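# Swap the empty rack bin for its matching numbered bin

## Task

Find the single empty bin among the three racks along the table and set it upright on its base, entirely on the returns board (the empty board at the +y end of the table). Then take the waiting bin on the other board whose label number matches the number on the strip above the bay that was just emptied, and place it in that bay: lying flat on the shelf behind the shelf's lip, open front facing outward, with its parts still inside. Any rack bin that gets pushed out of place must be returned to its own spot in its rack, flat behind its shelf lip, or the task fails.

## Robot and tools

ROBOT AND FRAME. Two arms, left_arm and right_arm, each stand on a carriage of one floor track that runs along y at x = 0. left_rail carries left_arm and is always the carriage at larger y; right_rail carries right_arm. These names do not match image sides. Each arm base sits at x = 0, y = its carriage position_m, z = 0.03 m, facing +x. The scene frame is fixed to the table: table top z = 0, +z up, +x the direction the arms face, +y to their left. The table starts at x = 0.31 m. Each gripper's fingers point along its own +z and open and close along its own y. end_effector_position is the point between closed pads; fingertips reach about 33 mm past it at gaps up to 40 mm, about 9 mm when wide open.

execute_actions. Argument "actions" is a list run in order; "cameras" chooses images (omit or null for all, [] for none). An empty actions list just reports state and the scene number. Each action can hold "rows", "steps", "until" and rail commands. rows: up to 15 rows, each used for one control step (1/30 s). Every row is one flat list of 18 numbers in [-1, 1] covering both arms: left dx, dy, dz, rx, ry, rz, left gripper position, force_limit, speed, then the same nine for the right arm. dx..rz are an offset, not a pose: measured from that arm's Hand target as it was when the action began, along that Hand target's own axes; every row counts from that same start, and sending the same offset again in a new action moves further. Scale: 1.0 = 0.6 m for dx, dy, dz and 180 degrees for the rotation vector rx, ry, rz. Six zeros re-request the current Hand target. Gripper position: +1 fully open (140 mm), pads touch near -0.8, -1 closes until blocked. force_limit -1..+1 sets squeeze (about 14 N to 58 N slowly); speed -1..+1 sets finger speed (about 30 to 250 mm/s), and faster closes grip harder. Always resend the gripper numbers you want kept; a 0 is a real command. steps: 1 to 450, at least one per row, default 15; after the last row the arm keeps heading to that row's target. Ramp offsets gradually (about +0.01 per row) for smooth motion.

Rails. Inside an action, {"left_rail": {"position_m": p}} etc. Ranges: left_rail -1.1 to 2 m, right_rail -2 to 1.1 m (absolute positions on the track); speed_m_s 0.01 to 1; acceleration_factor 0.1 to 1; {"stop": true} brakes. Then wait with {"steps": n, "until": {"left_rail": {"position_status": ["!=", "moving"]}}}. Keep carriages at least 0.98 m apart. A row sent while a carriage drives is carried along with it, so let the carriage arrive before aiming at scene points. until conditions read only rails; numbers need a comparison ("=", "!=", "<", "<=", ">", ">="); {"all": {"status": "ended"}} and {"any": ...} also exist.

move. "target": one 18-number row or up to 15 such rows, same layout and scale, each an offset from the Hand targets at the move's start (not from the previous target). "speed" m/s, 0.002 to 2, default 0.25 (one value or one per target). "blend" in m rounds corners in a list. "stop_force" 10 to 80 N ends an arm's path on felt push; use it only slowly, only with the carriage at rest, not while the gripper turns, and leave it out when backing off a contact. "zero" resets the force baseline. "blocking": false returns early; then only wait or stop until the move ends. Paths are straight, do not avoid obstacles, and last at most 10 s. The result adds a move: line (done, off_target, held, fault, etc., plus limits).

wait: "seconds" 0 to 10. stop: brakes a running move (not rails). zoom_image: "camera" (cam_high, cam_low, cam_bench_left, cam_bench_right, cam_left_wrist, cam_right_wrist) and "region" [x0, y0, x1, y1] pixels, at most 504 each way. finished_scene: "scene" number; irreversible.

RESULTS. Per arm: end_effector_position (m), quaternion wxyz, velocities; Hand target (base for next offsets); Joint positions blocks (rail m, then waist, shoulder, elbow, forearm roll, wrist pitch, wrist roll in rad); joint torques; Flange force in gripper axes (includes held weight, noisy). Gripper object_status: 0 moving, 1 blocked while opening, 2 blocked while closing (grip), 3 reached target or pads met. position_measured counts: 3 open, 230 pads together. Rails report position_m, position_status (moving, done, contact_stop, time_out, stopped, stopped_with_arm, stopped_for_other_arm, stopped_for_other_carriage) and position_answer (taken or not_taken). Camera calibrations are given per camera.

CAUTIONS. The controller limits each step to 70 mm and 16 degrees from the measured pose. Arms are stiff: aiming past a firm surface causes fault stops (144 N net force or joint torque limits) lasting 10 s. Keep arms and carriages from touching each other; a moderate hit between arms can end the scene failed. Grip with pad tips for a firm hold; fingers pushed tip-first into a surface fold. Do not drop parts, slam into racks, or let anything leave the table. Avoid long stretched or heavy holds that overheat motors. Avoid passing near an arm's own base.

Each tool is called after "Call:" in YAML: its name, and indented under it one key for each argument.

## Session

Call:
execute_actions:
  actions: []

Scene clock: 0.00 s.
left_arm: end_effector_position=(+0.6500, +1.5079, +0.3520) position_measured=3 object_status=3 end_effector_quat_wxyz=(+0.000, +1.000, +0.000, +0.000) | right_arm: end_effector_position=(+0.6500, -0.8798, +0.3520) position_measured=3 object_status=3 end_effector_quat_wxyz=(+0.000, +1.000, +0.000, +0.000)
Joint positions: left_arm=[1.508 -0.053 0.164 1.605 0 1.373 1.518] | right_arm=[-0.88 -0.053 0.164 1.605 0 1.373 1.518]
Joint velocities: within noise
Joint torques (N m): no reading
Flange force (N): no reading
Hand target: left_arm +0.6500, +1.5079, +0.3520; +0.000, +1.000, +0.000, +0.000 | right_arm +0.6500, -0.8798, +0.3520; +0.000, +1.000, +0.000, +0.000
Tool commands: left_gripper/position=+1.0 left_gripper/force_limit=+1.0 left_gripper/speed=+1.0 right_gripper/position=+1.0 right_gripper/force_limit=+1.0 right_gripper/speed=+1.0
left_rail: position_m=1.508 position_status=done
right_rail: position_m=-0.880 position_status=done

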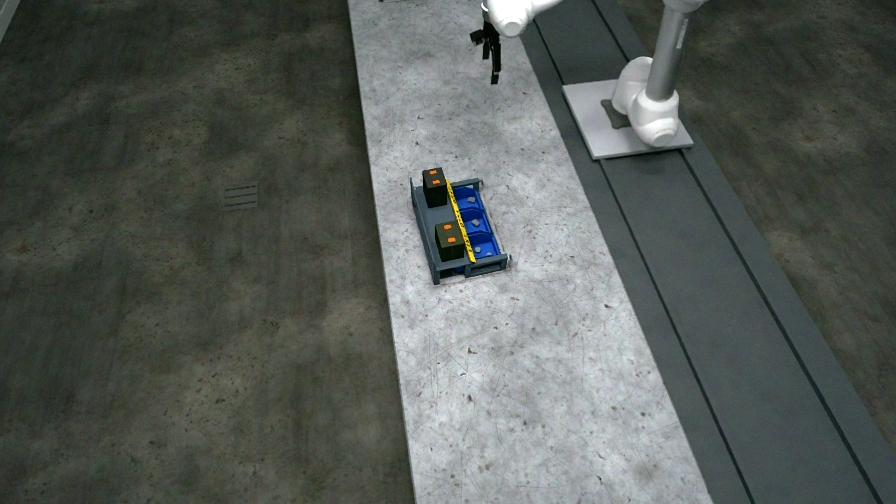

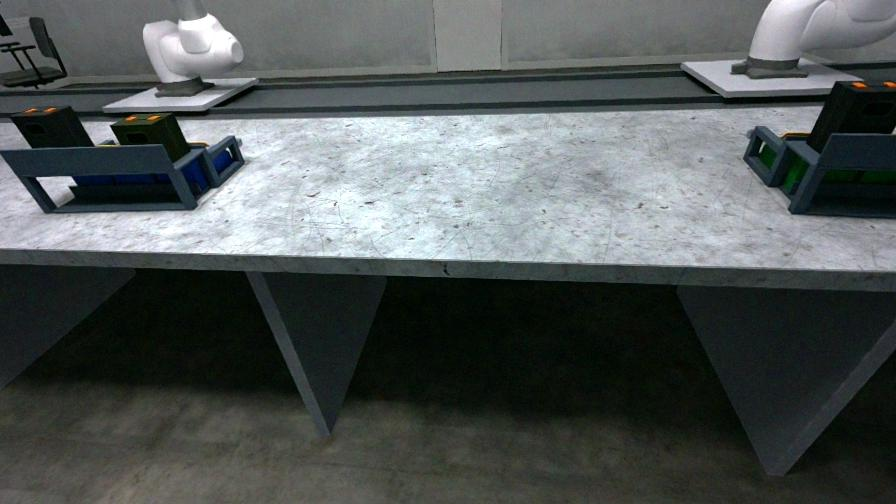

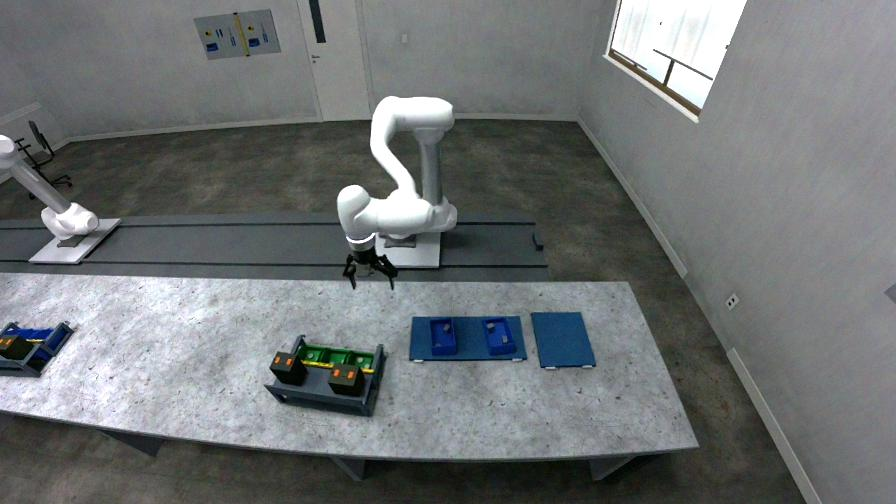

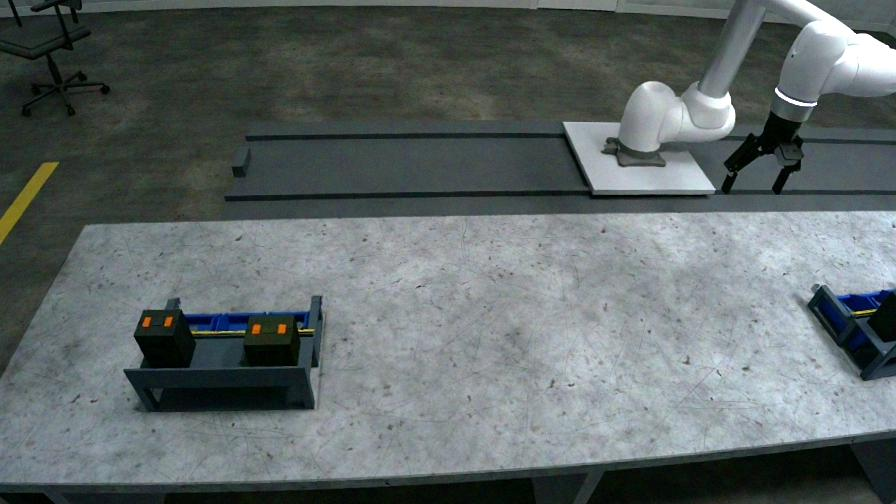

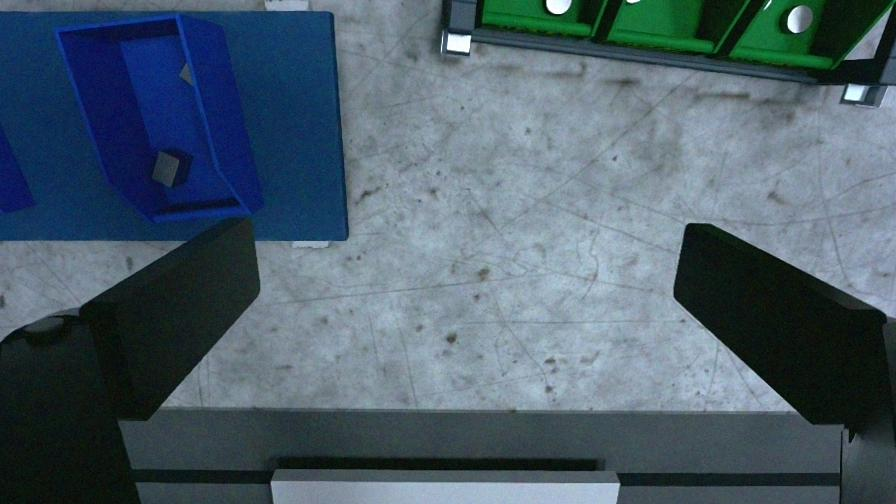

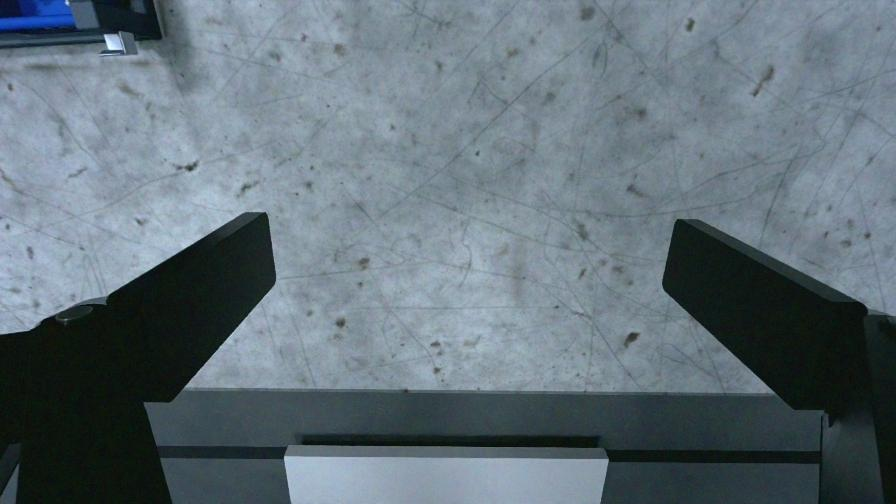

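Call:
zoom_image:
  camera: "cam_bench_left"
  region: [250, 300, 620, 440]

Call:
zoom_image:
  camera: "cam_high"
  region: [390, 150, 530, 300]

Call:
zoom_image:
  camera: "cam_bench_right"
  region: [110, 280, 350, 420]

Call:
zoom_image:
  camera: "cam_left_wrist"
  region: [0, 0, 350, 250]

Scaled by 1.362 from the camera's 896x504 image, which has a finer 1280x720 frame.

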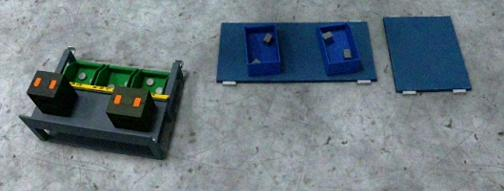

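Scaled by 3.360 from the camera's 896x504 image, which has a finer 1280x720 frame.

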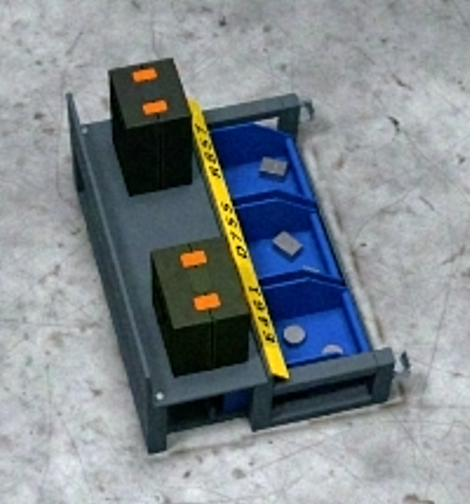

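Scaled by 2.100 from the camera's 896x504 image, which has a finer 1280x720 frame.

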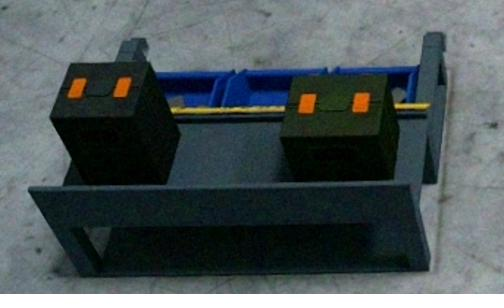

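Scaled by 1.440 from the camera's 896x504 image, which has a finer 1280x720 frame.

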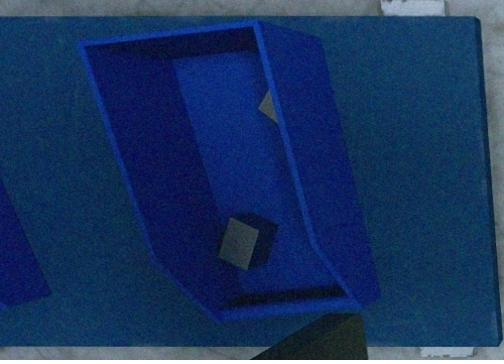

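Call:
execute_actions:
  actions:
    - {"left_rail":{"position_m":1.38},"right_rail":{"position_m":-0.28},"steps":200,"until":{"all":{"status":"ended"}}}
  cameras: []

Call:
move:
  target: [-0.08,0,-0.05,0,0.305,0,1,1,1,-0.08,0,-0.05,0,0.305,0,1,1,1]
  cameras: ["cam_left_wrist","cam_right_wrist"]

Call:
zoom_image:
  camera: "cam_left_wrist"
  region: [196, 0, 700, 400]

Call:
zoom_image:
  camera: "cam_right_wrist"
  region: [196, 0, 700, 400]

Call:
execute_actions:
  actions:
    - {"left_rail":{"position_m":1.9},"right_rail":{"position_m":-2.0},"steps":300,"until":{"all":{"status":"ended"}}}
  cameras: ["cam_left_wrist","cam_right_wrist"]

Call:
zoom_image:
  camera: "cam_left_wrist"
  region: [196, 0, 700, 400]

Call:
zoom_image:
  camera: "cam_right_wrist"
  region: [250, 0, 754, 400]

Scene clock: 3.30 s.
left_arm: end_effector_position=(+0.6500, +1.3800, +0.3520) position_measured=3 object_status=3 end_effector_quat_wxyz=(+0.000, +1.000, +0.000, +0.000) | right_arm: end_effector_position=(+0.6500, -0.2800, +0.3520) position_measured=3 object_status=3 end_effector_quat_wxyz=(+0.000, +1.000, +0.000, +0.000)
Joint positions: left_arm=[1.38 -0.053 0.164 1.605 0 1.373 1.518] | right_arm=[-0.28 -0.053 0.164 1.605 0 1.373 1.518]
Joint torques (N m): left_arm=[3.08 -54.47 -40.28 3.97 0.1 0.14] | right_arm=[0.01 -59.82 -43.22 4.12 -0.02 0.22]
Flange force (N): left_arm=[-3.9 5.0 -3.1] | right_arm=[-0.3 0.8 3.5]
Hand target: left_arm +0.6500, +1.3800, +0.3520; +0.000, +1.000, +0.000, +0.000 | right_arm +0.6500, -0.2800, +0.3520; +0.000, +1.000, +0.000, +0.000
Tool commands: left_gripper/position=+1.0 left_gripper/force_limit=+1.0 left_gripper/speed=+1.0 right_gripper/position=+1.0 right_gripper/force_limit=+1.0 right_gripper/speed=+1.0
left_rail: position_m=1.380 position_status=done
right_rail: position_m=-0.280 position_status=done
No camera images: "cameras" was empty.

Scene clock: 6.03 s.
left_arm: end_effector_position=(+0.6020, +1.3801, +0.3820) position_measured=3 object_status=3 end_effector_quat_wxyz=(+0.000, +0.887, +0.000, +0.461) | right_arm: end_effector_position=(+0.6020, -0.2799, +0.3820) position_measured=3 object_status=3 end_effector_quat_wxyz=(+0.000, +0.887, +0.000, +0.461)
Joint positions: left_arm=[1.38 -0.104 -0.319 2.252 0.324 0.267 1.198] | right_arm=[-0.28 -0.104 -0.319 2.252 0.324 0.267 1.198]
Joint torques (N m): left_arm=[2.75 -6.99 -40.84 3.86 -2.04 -0.13] | right_arm=[0.01 -9.64 -44.15 3.83 -2.44 0.54]
Flange force (N): left_arm=[0.0 0.0 0.0] | right_arm=[0.0 0.0 0.0]
Hand target: left_arm +0.6020, +1.3800, +0.3820; +0.000, +0.887, +0.000, +0.461 | right_arm +0.6020, -0.2800, +0.3820; +0.000, +0.887, +0.000, +0.461
Off the commanded pose: left_arm 0.000 m, 0 deg | right_arm 0.000 m, 0 deg.
left_rail: position_m=1.380 position_status=done
right_rail: position_m=-0.280 position_status=done
move: done
camera_calibration:
cam_left_wrist: T_world_to_cam=[[0.0107014, -0.999941, -0.00180929, 1.38536], [-0.81856, -0.00772097, -0.574369, 0.725678], [0.574321, 0.00762754, -0.818595, 0.100983], [0, 0, 0, 1]] pos_world=[0.521189, 1.39011, 0.501977]
cam_right_wrist: T_world_to_cam=[[0.0154004, -0.999743, 0.0166154, -0.290106], [-0.831065, -0.0220382, -0.555738, 0.706431], [0.555961, -0.00524989, -0.831192, 0.12111], [0, 0, 0, 1]] pos_world=[0.524226, -0.273827, 0.498077]
Images, in order (width x height): cam_left_wrist 896x504, cam_right_wrist 896x504.

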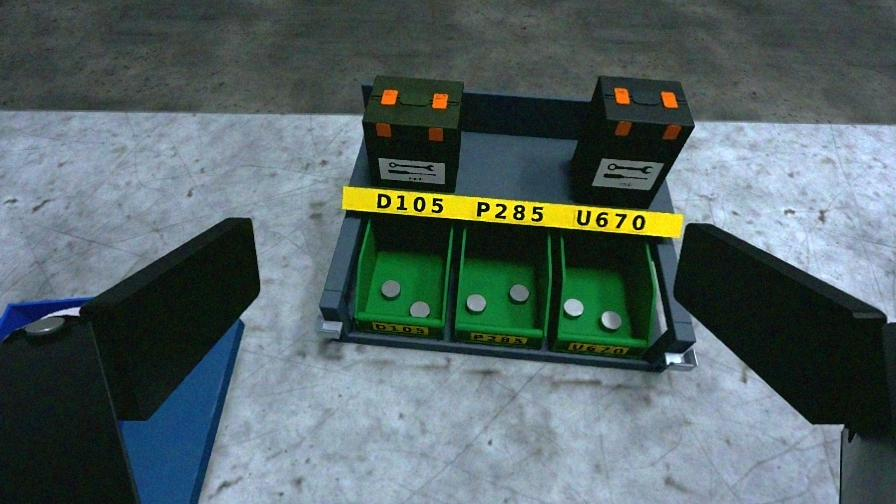

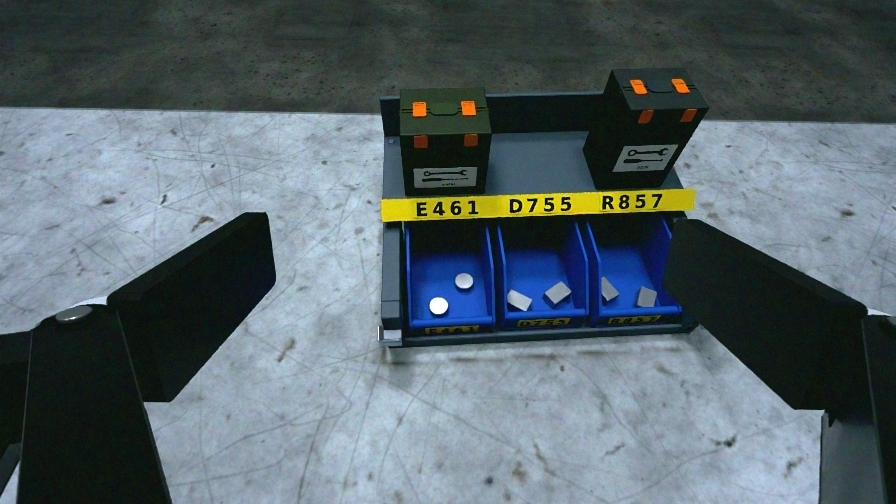

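Scaled by 1.000.

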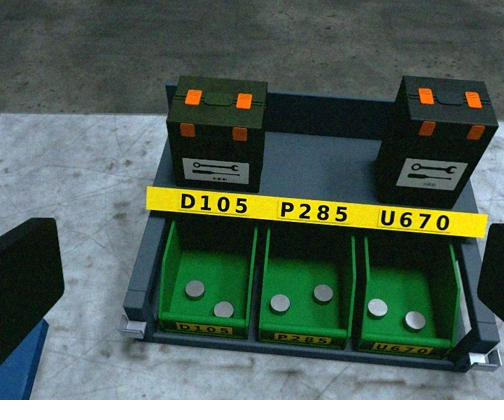

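Scaled by 1.000.

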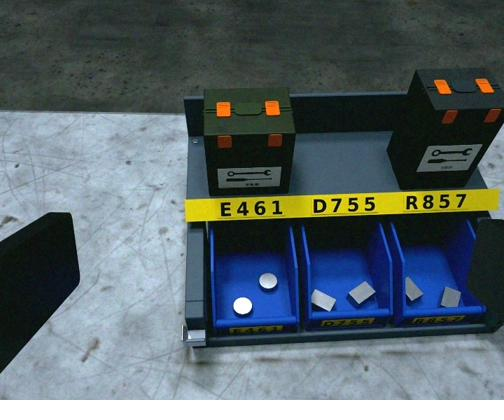

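Scene clock: 9.57 s.
left_arm: end_effector_position=(+0.6020, +1.9000, +0.3820) position_measured=3 object_status=3 end_effector_quat_wxyz=(+0.000, +0.887, +0.000, +0.461) | right_arm: end_effector_position=(+0.6020, -1.9999, +0.3820) position_measured=3 object_status=3 end_effector_quat_wxyz=(+0.000, +0.887, +0.000, +0.461)
Joint positions: left_arm=[1.9 -0.105 -0.319 2.252 0.33 0.267 1.191] | right_arm=[-2 -0.105 -0.319 2.252 0.33 0.267 1.191]
Joint torques (N m): left_arm=[2.94 -7.1 -41.08 3.77 -2.03 0.14] | right_arm=[0.01 -9.79 -44.23 3.94 -2.18 0.08]
Flange force (N): left_arm=[0.0 0.0 0.0] | right_arm=[0.0 0.0 0.0]
Hand target: left_arm +0.6020, +1.9000, +0.3820; +0.000, +0.887, +0.000, +0.461 | right_arm +0.6020, -1.9999, +0.3820; +0.000, +0.887, +0.000, +0.461
Tool commands: left_gripper/position=+1.0 left_gripper/force_limit=+1.0 left_gripper/speed=+1.0 right_gripper/position=+1.0 right_gripper/force_limit=+1.0 right_gripper/speed=+1.0
Off the commanded pose: left_arm 0.000 m, 0 deg | right_arm 0.000 m, 0 deg.
left_rail: position_m=1.900 position_status=done
right_rail: position_m=-2.000 position_status=done
camera_calibration:
cam_left_wrist: T_world_to_cam=[[0.0113511, -0.999933, -0.00220517, 1.90507], [-0.818431, -0.00802366, -0.574549, 0.730292], [0.574493, 0.00832656, -0.818467, 0.0955285], [0, 0, 0, 1]] pos_world=[0.521189, 1.91001, 0.501977]
cam_right_wrist: T_world_to_cam=[[0.0161227, -0.999738, 0.0162644, -2.00995], [-0.830974, -0.0224441, -0.555858, 0.667728], [0.556077, -0.00455342, -0.831118, 0.113369], [0, 0, 0, 1]] pos_world=[0.524229, -1.99393, 0.498075]
Images, in order (width x height): cam_left_wrist 896x504, cam_right_wrist 896x504.

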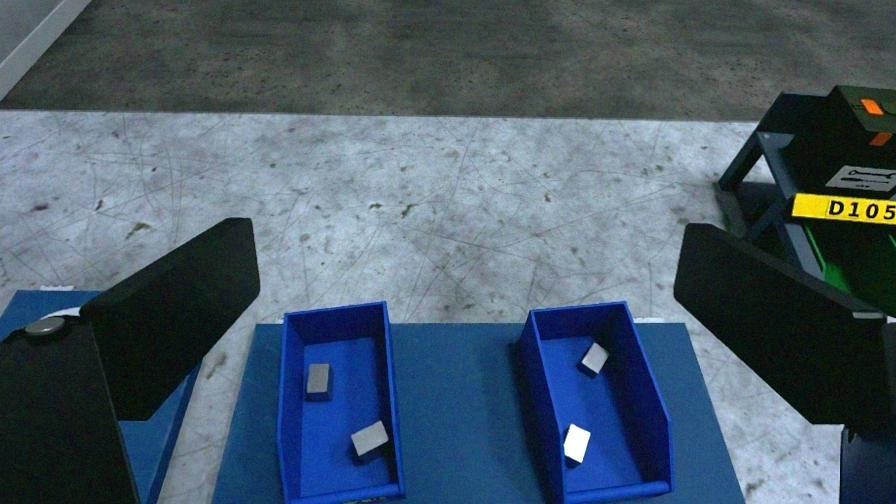

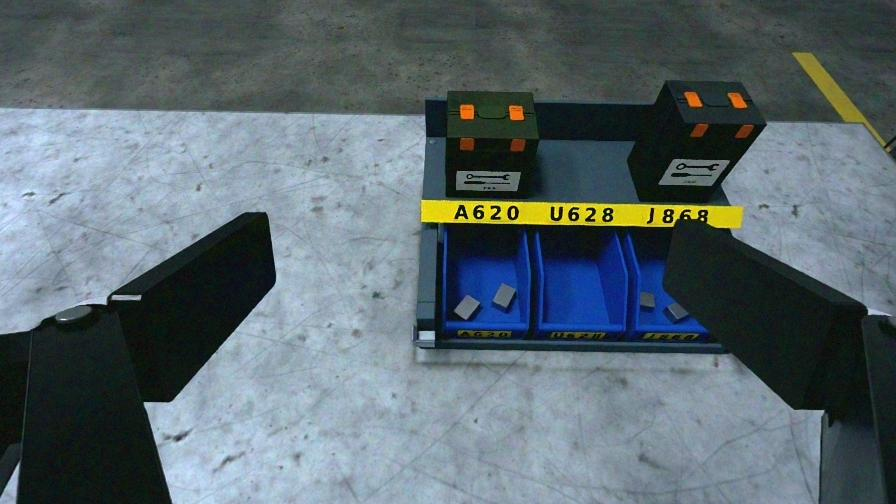

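Scaled by 1.000.

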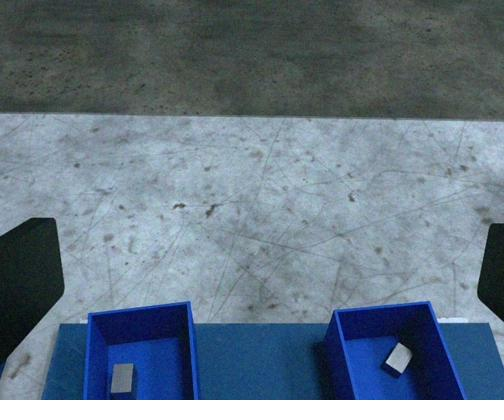

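Scaled by 1.000.

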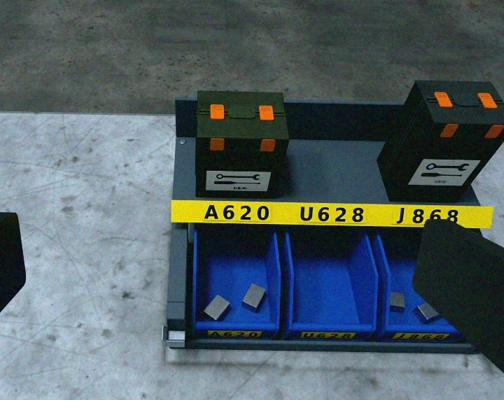

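Call:
move:
  target: [0,0,0,0,0,0,1,1,1,-0.05,0.267,0.1,0,0,0,1,1,1]
  cameras: ["cam_right_wrist"]

Call:
zoom_image:
  camera: "cam_right_wrist"
  region: [300, 180, 600, 400]

Scene clock: 11.97 s.
left_arm: end_effector_position=(+0.6020, +1.9000, +0.3820) position_measured=3 object_status=3 end_effector_quat_wxyz=(+0.000, +0.887, +0.000, +0.461) | right_arm: end_effector_position=(+0.6339, -2.1602, +0.3230) position_measured=3 object_status=3 end_effector_quat_wxyz=(+0.000, +0.887, +0.000, +0.461)
Joint positions: left_arm=[1.9 -0.105 -0.319 2.252 0.33 0.267 1.191] | right_arm=[-2 -0.504 -0.143 2.243 1.241 0.431 0.053]
Joint torques (N m): left_arm=[3.1 -7.11 -41.03 3.78 -2.03 0.14] | right_arm=[-0.15 -26.61 -42.68 1.93 -0.19 0.35]
Flange force (N): left_arm=[0.0 0.0 0.0] | right_arm=[0.0 0.0 0.0]
Hand target: left_arm +0.6020, +1.9000, +0.3820; +0.000, +0.887, +0.000, +0.461 | right_arm +0.6339, -2.1602, +0.3230; +0.000, +0.887, +0.000, +0.461
Off the commanded pose: left_arm 0.000 m, 0 deg | right_arm 0.000 m, 0 deg.
left_rail: position_m=1.900 position_status=done
right_rail: position_m=-2.000 position_status=done
move: done
camera_calibration:
cam_right_wrist: T_world_to_cam=[[0.0161234, -0.999738, 0.0162649, -2.16977], [-0.830974, -0.022445, -0.555858, 0.657785], [0.556077, -0.00455343, -0.831118, 0.0457808], [0, 0, 0, 1]] pos_world=[0.556129, -2.15423, 0.438975]
Images, in order (width x height): cam_right_wrist 896x504.

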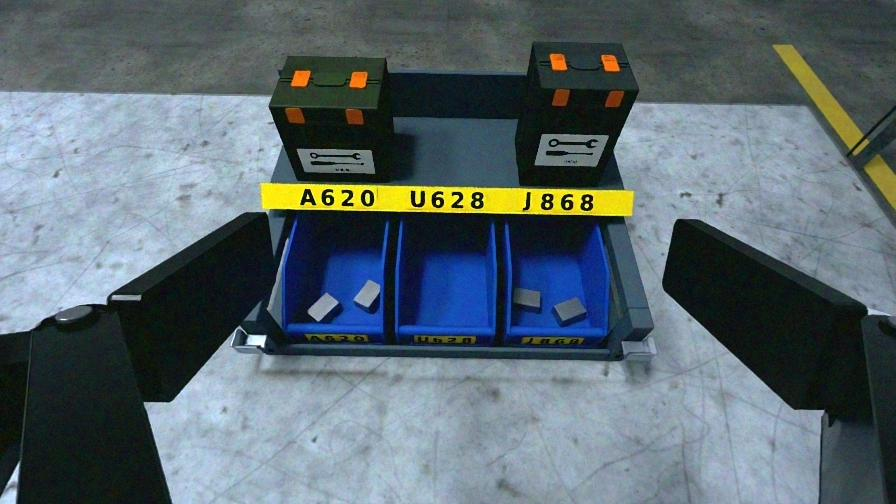

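Scaled by 1.680 from the camera's 896x504 image, which has a finer 1280x720 frame.

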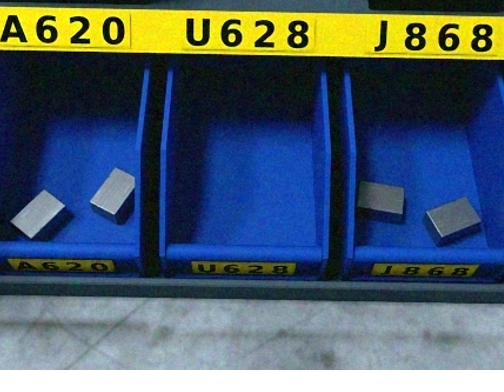

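Call:
move:
  target: [0,0,0,0,0,0,1,1,1,-0.22,0,-0.05,0,0.1,0,1,1,1]
  cameras: ["cam_right_wrist"]

Call:
zoom_image:
  camera: "cam_right_wrist"
  region: [250, 150, 650, 400]

Scene clock: 13.80 s.
left_arm: end_effector_position=(+0.6020, +1.9000, +0.3820) position_measured=3 object_status=3 end_effector_quat_wxyz=(+0.000, +0.887, +0.000, +0.461) | right_arm: end_effector_position=(+0.5334, -2.1602, +0.2322) position_measured=3 object_status=3 end_effector_quat_wxyz=(+0.000, +0.804, +0.000, +0.594)
Joint positions: left_arm=[1.9 -0.105 -0.319 2.252 0.33 0.267 1.191] | right_arm=[-2 -0.768 -0.055 2.629 2.137 0.905 -1.077]
Joint torques (N m): left_arm=[2.97 -7.29 -41.06 3.81 -2.05 0.14] | right_arm=[-0.34 -23.72 -29.15 -0.4 2.46 0.16]
Flange force (N): left_arm=[0.0 0.0 0.0] | right_arm=[-5.9 -1.4 4.2]
Hand target: left_arm +0.6020, +1.9000, +0.3820; +0.000, +0.887, +0.000, +0.461 | right_arm +0.5334, -2.1602, +0.2322; +0.000, +0.804, +0.000, +0.594
Off the commanded pose: left_arm 0.000 m, 0 deg | right_arm 0.000 m, 0 deg.
left_rail: position_m=1.900 position_status=done
right_rail: position_m=-2.000 position_status=done
move: done
camera_calibration:
cam_right_wrist: T_world_to_cam=[[0.010247, -0.99974, 0.0203709, -2.16449], [-0.618556, -0.0223439, -0.785423, 0.464092], [0.785674, -0.00455233, -0.618624, -0.145571], [0, 0, 0, 1]] pos_world=[0.423618, -2.15422, 0.318547]
Images, in order (width x height): cam_right_wrist 896x504.

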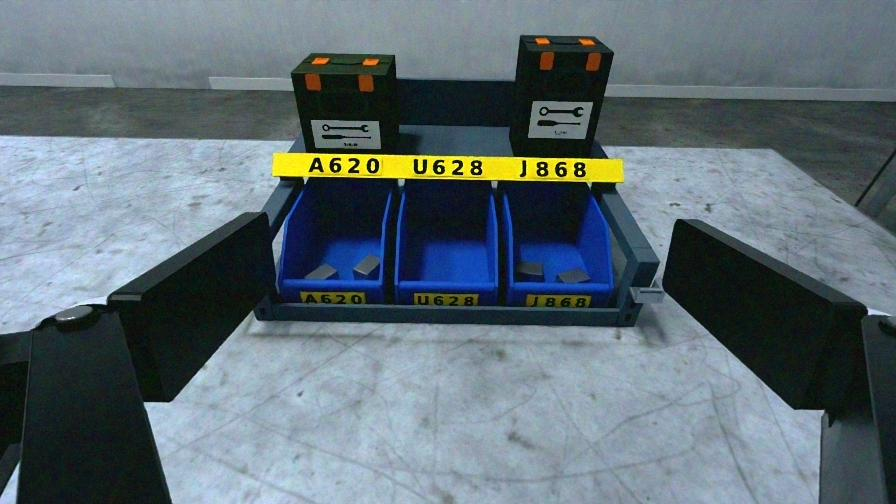

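Scaled by 1.260 from the camera's 896x504 image, which has a finer 1280x720 frame.

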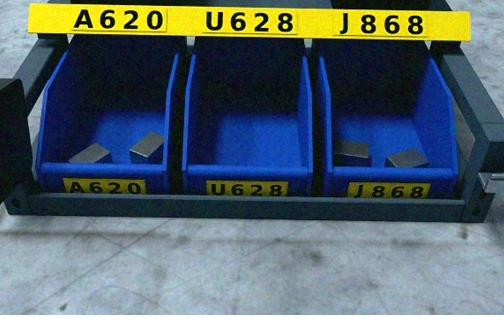

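Call:
move:
  target: [-0.17,0,-0.17,0,0.03,0,1,1,1,0,0,0,0,0,0,1,1,1]
  cameras: ["cam_left_wrist"]

Call:
zoom_image:
  camera: "cam_left_wrist"
  region: [230, 200, 730, 480]

Scene clock: 16.20 s.
left_arm: end_effector_position=(+0.4599, +1.9001, +0.3573) position_measured=3 object_status=3 end_effector_quat_wxyz=(+0.000, +0.865, +0.000, +0.502) | right_arm: end_effector_position=(+0.5334, -2.1602, +0.2322) position_measured=3 object_status=3 end_effector_quat_wxyz=(+0.000, +0.804, +0.000, +0.594)
Joint positions: left_arm=[1.9 -0.2 -0.636 2.495 0.635 0.293 0.856] | right_arm=[-2 -0.768 -0.055 2.629 2.137 0.906 -1.077]
Joint torques (N m): left_arm=[2.78 19.48 -42.35 3.39 -1.75 0.53] | right_arm=[0.17 -22.51 -29.14 -0.4 2.42 0.19]
Flange force (N): left_arm=[0.0 0.0 0.0] | right_arm=[-4.2 -1.0 0.6]
Hand target: left_arm +0.4599, +1.9000, +0.3572; +0.000, +0.865, +0.000, +0.502 | right_arm +0.5334, -2.1602, +0.2322; +0.000, +0.804, +0.000, +0.594
Off the commanded pose: left_arm 0.000 m, 0 deg | right_arm 0.000 m, 0 deg.
left_rail: position_m=1.900 position_status=done
right_rail: position_m=-2.000 position_status=done
move: done
camera_calibration:
cam_left_wrist: T_world_to_cam=[[0.0105529, -0.999944, -0.000633749, 1.90661], [-0.760983, -0.00761984, -0.648727, 0.5991], [0.648686, 0.0073282, -0.761021, 0.104104], [0, 0, 0, 1]] pos_world=[0.368254, 1.91031, 0.469086]
Images, in order (width x height): cam_left_wrist 896x504.

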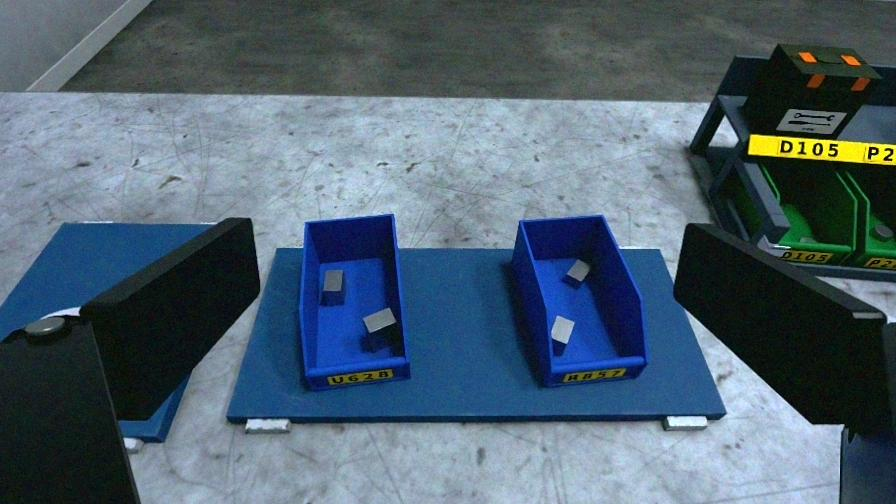

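Scaled by 1.008 from the camera's 896x504 image, which has a finer 1280x720 frame.

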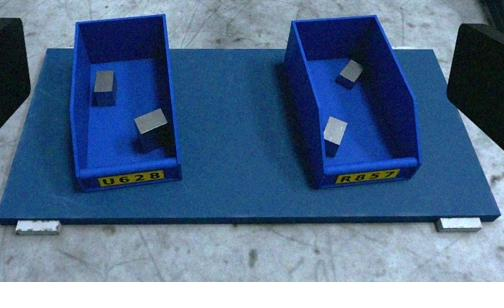

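Call:
move:
  target: [0,0,0,0,0,0,1,1,1,0.158,0,0.243,0,-0.405,0,1,1,1]
  cameras: []

Call:
move:
  target: [0,0,0,0,0,0,1,1,1,0,0,0,0,0,0.5,0.2,1,1]
  cameras: ["cam_right_wrist"]

Scene clock: 20.10 s.
left_arm: end_effector_position=(+0.4599, +1.9000, +0.3572) position_measured=3 object_status=3 end_effector_quat_wxyz=(+0.000, +0.865, +0.000, +0.502) | right_arm: end_effector_position=(+0.7006, -2.1602, +0.2800) position_measured=3 object_status=3 end_effector_quat_wxyz=(+0.000, +1.000, +0.000, +0.000)
Joint positions: left_arm=[1.9 -0.203 -0.636 2.496 0.646 0.295 0.844] | right_arm=[-2 -0.273 0.3 1.566 0 1.276 1.298]
Joint torques (N m): left_arm=[2.79 19.78 -42.5 3.48 -1.7 0.12] | right_arm=[0.32 -75.28 -42.62 3.92 0 0.17]
Flange force (N): left_arm=[0.0 0.0 0.0] | right_arm=[2.0 0.8 5.1]
Hand target: left_arm +0.4599, +1.9000, +0.3572; +0.000, +0.865, +0.000, +0.502 | right_arm +0.7006, -2.1602, +0.2800; +0.000, +1.000, +0.000, +0.000
Off the commanded pose: left_arm 0.000 m, 0 deg | right_arm 0.000 m, 0 deg.
left_rail: position_m=1.900 position_status=done
right_rail: position_m=-2.000 position_status=done
move: done
No camera images: "cameras" was empty.

Scene clock: 23.77 s.
left_arm: end_effector_position=(+0.4599, +1.9000, +0.3572) position_measured=3 object_status=3 end_effector_quat_wxyz=(+0.000, +0.865, +0.000, +0.502) | right_arm: end_effector_position=(+0.7006, -2.1602, +0.2800) position_measured=104 object_status=3 end_effector_quat_wxyz=(+0.000, +0.707, -0.707, +0.000)
Joint positions: left_arm=[1.9 -0.203 -0.636 2.496 0.646 0.295 0.844] | right_arm=[-2 -0.273 0.3 1.566 0 1.276 2.869]
Joint torques (N m): left_arm=[2.78 19.72 -42.4 3.46 -1.73 0.15] | right_arm=[0 -73.61 -42.46 3.89 0.05 0.34]
Flange force (N): left_arm=[0.0 0.0 0.0] | right_arm=[0.3 0.1 4.2]
Hand target: left_arm +0.4599, +1.9000, +0.3572; +0.000, +0.865, +0.000, +0.502 | right_arm +0.7006, -2.1602, +0.2800; +0.000, +0.707, -0.707, +0.000
Off the commanded pose: left_arm 0.000 m, 0 deg | right_arm 0.000 m, 0 deg.
left_rail: position_m=1.900 position_status=done
right_rail: position_m=-2.000 position_status=done
move: done
camera_calibration:
cam_right_wrist: T_world_to_cam=[[-0.999738, -0.0225424, -0.00393158, 0.658276], [-0.0224451, 0.932603, 0.360205, 1.92949], [-0.00445328, 0.360199, -0.932865, 1.18209], [0, 0, 0, 1]] pos_world=[0.706675, -2.2104, 0.410301]
Images, in order (width x height): cam_right_wrist 896x504.

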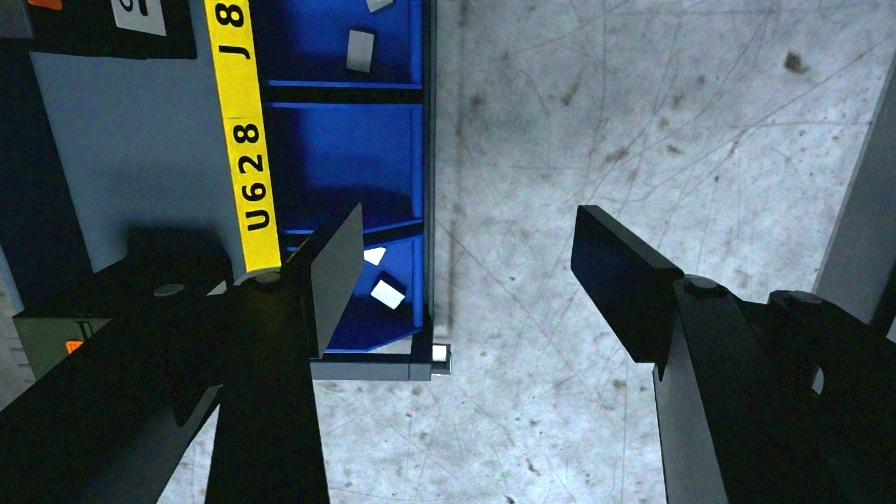

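Call:
move:
  target: [0,0,0,0,0,0,1,1,1,-0.017,-0.0507,0.25,0,0,0,-0.35,1,1]
  cameras: ["cam_right_wrist"]

Scene clock: 25.33 s.
left_arm: end_effector_position=(+0.4599, +1.9000, +0.3572) position_measured=3 object_status=3 end_effector_quat_wxyz=(+0.000, +0.865, +0.000, +0.502) | right_arm: end_effector_position=(+0.7311, -2.1500, +0.1301) position_measured=173 object_status=3 end_effector_quat_wxyz=(+0.000, +0.707, -0.707, +0.000)
Joint positions: left_arm=[1.9 -0.203 -0.636 2.496 0.646 0.295 0.844] | right_arm=[-2 -0.249 0.437 1.661 0 1.043 2.893]
Joint torques (N m): left_arm=[2.57 19.56 -42.42 3.52 -1.71 0.15] | right_arm=[-0.51 -81.34 -38.49 3.5 -0.45 0.23]
Flange force (N): left_arm=[0.0 0.0 0.0] | right_arm=[-1.1 2.5 1.8]
Hand target: left_arm +0.4599, +1.9000, +0.3572; +0.000, +0.865, +0.000, +0.502 | right_arm +0.7311, -2.1500, +0.1300; +0.000, +0.707, -0.707, +0.000
Off the commanded pose: left_arm 0.000 m, 0 deg | right_arm 0.000 m, 0 deg.
left_rail: position_m=1.900 position_status=done
right_rail: position_m=-2.000 position_status=done
move: done
camera_calibration:
cam_right_wrist: T_world_to_cam=[[-0.999738, -0.0225424, -0.00393158, 0.688308], [-0.0224451, 0.932603, 0.360205, 1.97466], [-0.00445328, 0.360199, -0.932865, 1.03871], [0, 0, 0, 1]] pos_world=[0.737075, -2.2002, 0.260401]
Images, in order (width x height): cam_right_wrist 896x504.

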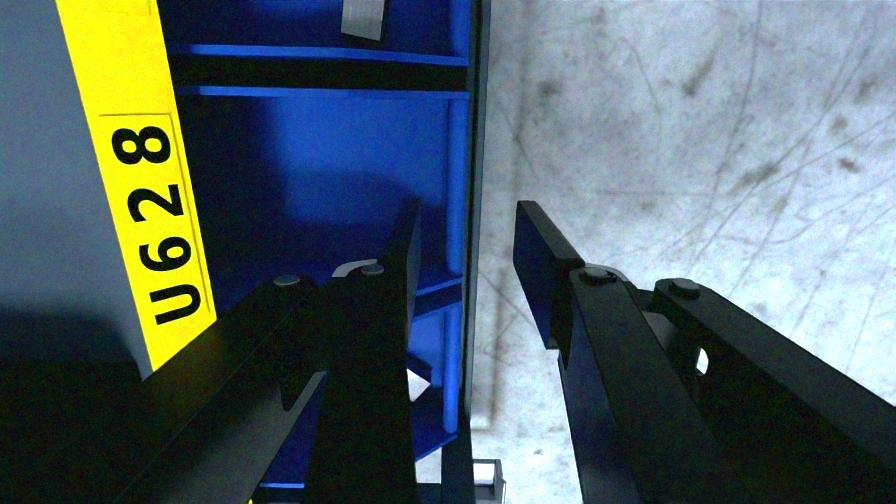

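Call:
move:
  target: [0,0,0,0,0,0,1,1,1,0.002,0,0.095,0,0,0,-0.35,1,1]
  speed: 0.1
  cameras: ["cam_right_wrist"]

Call:
zoom_image:
  camera: "cam_right_wrist"
  region: [300, 50, 640, 400]

Scene clock: 26.63 s.
left_arm: end_effector_position=(+0.4599, +1.9000, +0.3572) position_measured=3 object_status=3 end_effector_quat_wxyz=(+0.000, +0.865, +0.000, +0.502) | right_arm: end_effector_position=(+0.7311, -2.1512, +0.0730) position_measured=173 object_status=3 end_effector_quat_wxyz=(+0.000, +0.707, -0.707, +0.000)
Joint positions: left_arm=[1.9 -0.203 -0.636 2.496 0.646 0.295 0.844] | right_arm=[-2 -0.25 0.488 1.702 0 0.951 2.891]
Joint torques (N m): left_arm=[2.63 19.69 -42.44 3.5 -1.74 0.14] | right_arm=[-0.24 -85.52 -36.17 3.24 -0.12 0.18]
Flange force (N): left_arm=[0.0 0.0 0.0] | right_arm=[-0.2 0.2 3.5]
Hand target: left_arm +0.4599, +1.9000, +0.3572; +0.000, +0.865, +0.000, +0.502 | right_arm +0.7311, -2.1512, +0.0730; +0.000, +0.707, -0.707, +0.000
Off the commanded pose: left_arm 0.000 m, 0 deg | right_arm 0.000 m, 0 deg.
left_rail: position_m=1.900 position_status=done
right_rail: position_m=-2.000 position_status=done
move: done
camera_calibration:
cam_right_wrist: T_world_to_cam=[[-0.999738, -0.0225424, -0.00393158, 0.688057], [-0.0224451, 0.932603, 0.360205, 1.99631], [-0.00445328, 0.360199, -0.932865, 0.985969], [0, 0, 0, 1]] pos_world=[0.737075, -2.2014, 0.203401]
Images, in order (width x height): cam_right_wrist 896x504.

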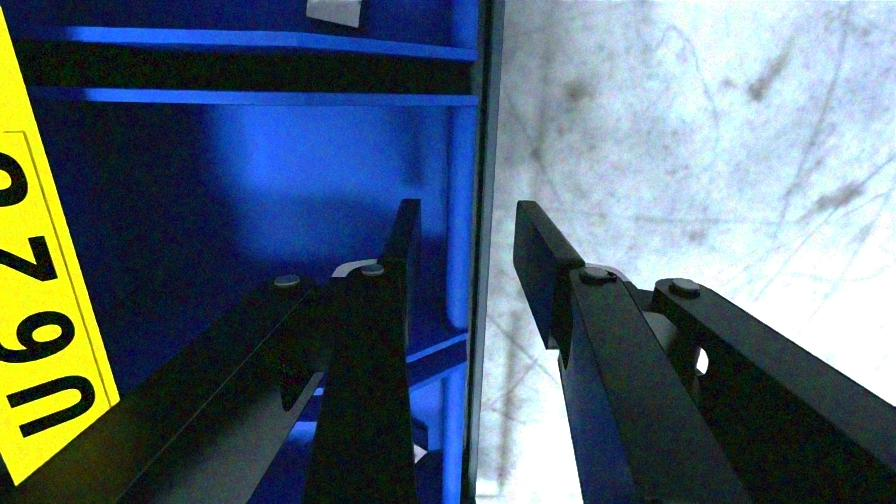

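Scaled by 1.440 from the camera's 896x504 image, which has a finer 1280x720 frame.

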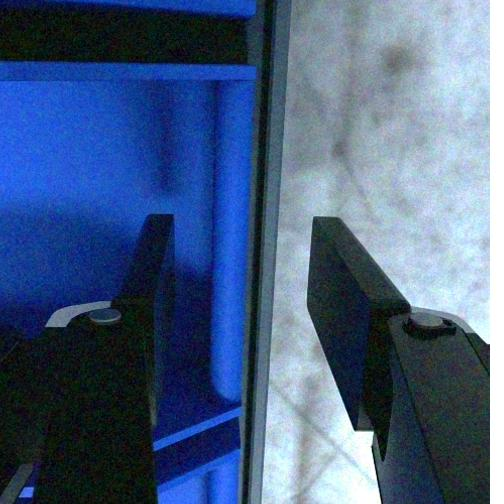

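Call:
move:
  target: [0,0,0,0,0,0,1,1,1,0.0,0,0.025,0,0,0,-0.35,1,1]
  speed: 0.05
  cameras: []

Call:
execute_actions:
  actions:
    - {"rows":[[0,0,0,0,0,0,1,1,1,0,0,0,0,0,0,-1,-1,-1]],"steps":90}
  cameras: ["cam_right_wrist"]

Call:
zoom_image:
  camera: "cam_right_wrist"
  region: [300, 50, 640, 400]

Scene clock: 27.87 s.
left_arm: end_effector_position=(+0.4599, +1.9000, +0.3572) position_measured=3 object_status=3 end_effector_quat_wxyz=(+0.000, +0.865, +0.000, +0.502) | right_arm: end_effector_position=(+0.7311, -2.1512, +0.0580) position_measured=173 object_status=3 end_effector_quat_wxyz=(+0.000, +0.707, -0.707, +0.000)
Joint positions: left_arm=[1.9 -0.203 -0.636 2.496 0.646 0.295 0.844] | right_arm=[-2 -0.25 0.502 1.712 0 0.927 2.891]
Joint torques (N m): left_arm=[2.92 19.55 -42.35 3.45 -1.73 0.13] | right_arm=[0.4 -86.5 -35.68 3.39 -0.07 0.21]
Flange force (N): left_arm=[0.0 0.0 0.0] | right_arm=[0.8 0.5 3.9]
Hand target: left_arm +0.4599, +1.9000, +0.3572; +0.000, +0.865, +0.000, +0.502 | right_arm +0.7311, -2.1512, +0.0580; +0.000, +0.707, -0.707, +0.000
Off the commanded pose: left_arm 0.000 m, 0 deg | right_arm 0.000 m, 0 deg.
left_rail: position_m=1.900 position_status=done
right_rail: position_m=-2.000 position_status=done
move: done
No camera images: "cameras" was empty.

Scene clock: 31.07 s.
left_arm: end_effector_position=(+0.4599, +1.9000, +0.3572) position_measured=3 object_status=3 end_effector_quat_wxyz=(+0.000, +0.865, +0.000, +0.502) | right_arm: end_effector_position=(+0.7311, -2.1512, +0.0580) position_measured=216 object_status=2 end_effector_quat_wxyz=(+0.000, +0.707, -0.707, +0.000)
Joint positions: left_arm=[1.9 -0.203 -0.636 2.496 0.646 0.295 0.844] | right_arm=[-2 -0.25 0.502 1.712 0 0.927 2.891]
Joint torques (N m): left_arm=[2.72 19.64 -42.48 3.49 -1.74 0.16] | right_arm=[0.8 -83.03 -33.99 3.27 -0.29 0.18]
Flange force (N): left_arm=[0.0 0.0 0.0] | right_arm=[0.5 1.1 -0.7]
Hand target: left_arm +0.4599, +1.9000, +0.3572; +0.000, +0.865, +0.000, +0.502 | right_arm +0.7311, -2.1512, +0.0580; +0.000, +0.707, -0.707, +0.000
Off the commanded pose: left_arm 0.000 m, 0 deg | right_arm 0.000 m, 0 deg.
left_rail: position_m=1.900 position_status=done
right_rail: position_m=-2.000 position_status=done
camera_calibration:
cam_right_wrist: T_world_to_cam=[[-0.999738, -0.0225424, -0.00393158, 0.687998], [-0.0224451, 0.932603, 0.360205, 2.00175], [-0.00445328, 0.360199, -0.932865, 0.971883], [0, 0, 0, 1]] pos_world=[0.737075, -2.2014, 0.188301]
Images, in order (width x height): cam_right_wrist 896x504.

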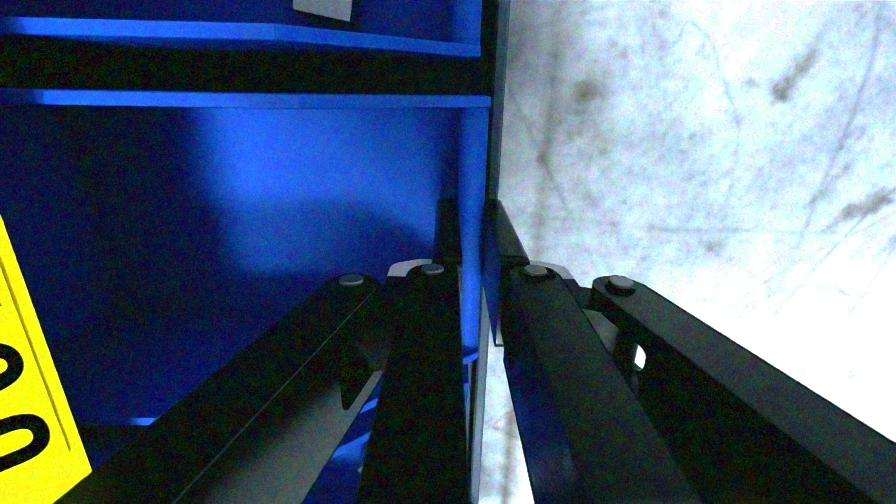

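Scaled by 1.440 from the camera's 896x504 image, which has a finer 1280x720 frame.

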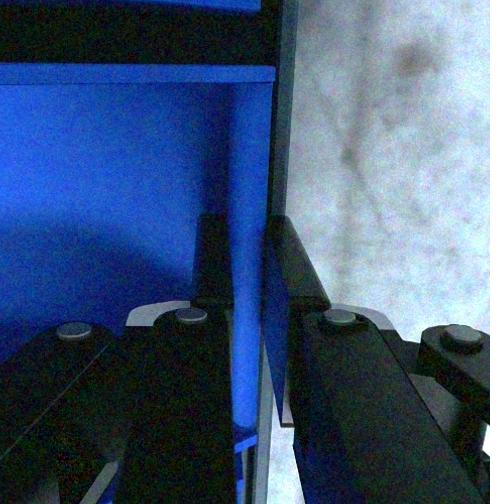

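Call:
execute_actions:
  actions:
    - {"rows":[[0,0,0,0,0,0,1,1,1,0,0,0,0,0,0,-0.98,0.3,-1]],"steps":45}
  cameras: []

Call:
move:
  target: [0,0,0,0,0,0,1,1,1,0,0,-0.03,0,0,0,-0.98,0.3,-1]
  speed: 0.05
  cameras: ["cam_right_wrist","cam_bench_right"]

Scene clock: 32.93 s.
left_arm: end_effector_position=(+0.4599, +1.9000, +0.3572) position_measured=3 object_status=3 end_effector_quat_wxyz=(+0.000, +0.865, +0.000, +0.502) | right_arm: end_effector_position=(+0.7311, -2.1512, +0.0580) position_measured=218 object_status=2 end_effector_quat_wxyz=(+0.000, +0.707, -0.707, +0.000)
Joint positions: left_arm=[1.9 -0.203 -0.636 2.496 0.646 0.295 0.844] | right_arm=[-2 -0.25 0.502 1.712 0 0.927 2.891]
Joint torques (N m): left_arm=[2.79 19.72 -42.5 3.5 -1.7 0.14] | right_arm=[0.01 -76.98 -30.8 3.3 -0.75 0.17]
Flange force (N): left_arm=[0.0 0.0 0.0] | right_arm=[0.2 1.4 -9.2]
Hand target: left_arm +0.4599, +1.9000, +0.3572; +0.000, +0.865, +0.000, +0.502 | right_arm +0.7311, -2.1512, +0.0580; +0.000, +0.707, -0.707, +0.000
Off the commanded pose: left_arm 0.000 m, 0 deg | right_arm 0.000 m, 0 deg.
left_rail: position_m=1.900 position_status=done
right_rail: position_m=-2.000 position_status=done
No camera images: "cameras" was empty.

Scene clock: 33.70 s.
left_arm: end_effector_position=(+0.4599, +1.9000, +0.3572) position_measured=3 object_status=3 end_effector_quat_wxyz=(+0.000, +0.865, +0.000, +0.502) | right_arm: end_effector_position=(+0.7311, -2.1512, +0.0759) position_measured=218 object_status=2 end_effector_quat_wxyz=(+0.000, +0.707, -0.707, +0.000)
Joint positions: left_arm=[1.9 -0.203 -0.636 2.496 0.646 0.295 0.844] | right_arm=[-2 -0.25 0.485 1.701 0 0.956 2.891]
Joint torques (N m): left_arm=[2.94 19.69 -42.43 3.51 -1.7 0.13] | right_arm=[0.02 -87.07 -37.64 3.46 -0.46 0.07]
Flange force (N): left_arm=[0.0 0.0 0.0] | right_arm=[-0.1 0.6 5.7]
Hand target: left_arm +0.4599, +1.9000, +0.3572; +0.000, +0.865, +0.000, +0.502 | right_arm +0.7311, -2.1512, +0.0760; +0.000, +0.707, -0.707, +0.000
Off the commanded pose: left_arm 0.000 m, 0 deg | right_arm 0.000 m, 0 deg.
left_rail: position_m=1.900 position_status=done
right_rail: position_m=-2.000 position_status=done
move: done
camera_calibration:
cam_right_wrist: T_world_to_cam=[[-0.99974, -0.0224841, -0.00380276, 0.688171], [-0.0223444, 0.932605, 0.360207, 1.99523], [-0.00455247, 0.360198, -0.932865, 0.988653], [0, 0, 0, 1]] pos_world=[0.737075, -2.2014, 0.206202]
Images, in order (width x height): cam_bench_right 896x504, cam_right_wrist 896x504.

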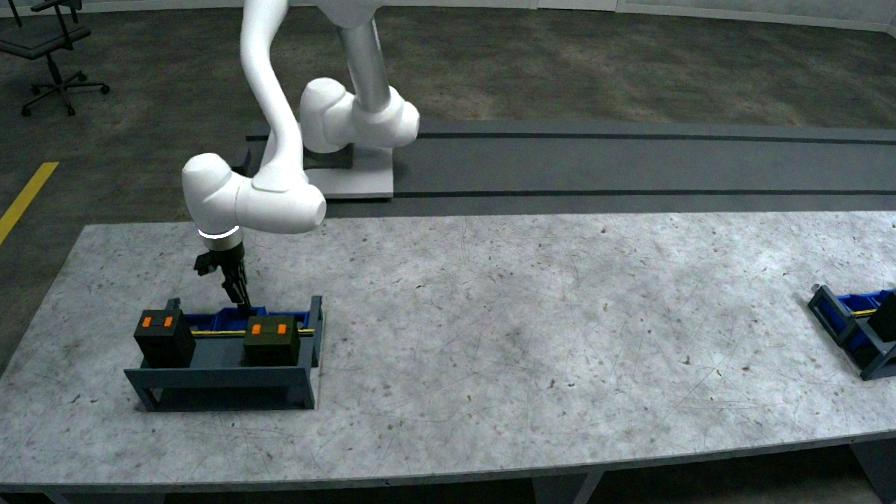

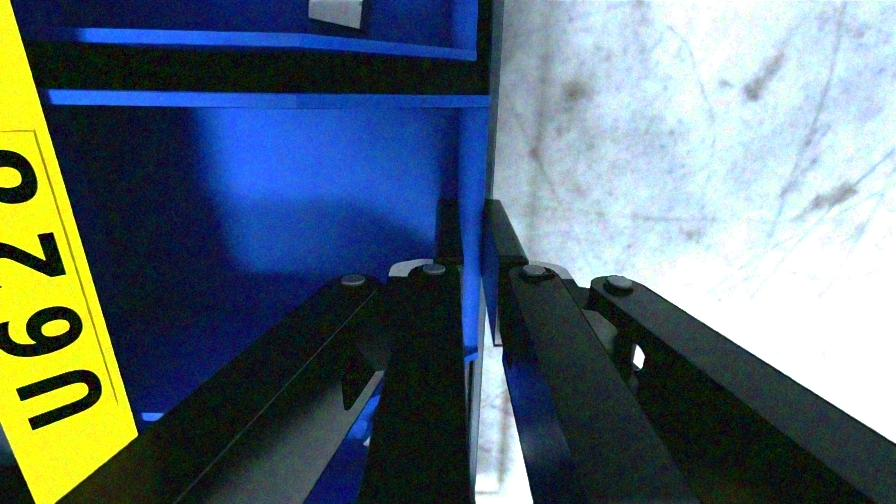

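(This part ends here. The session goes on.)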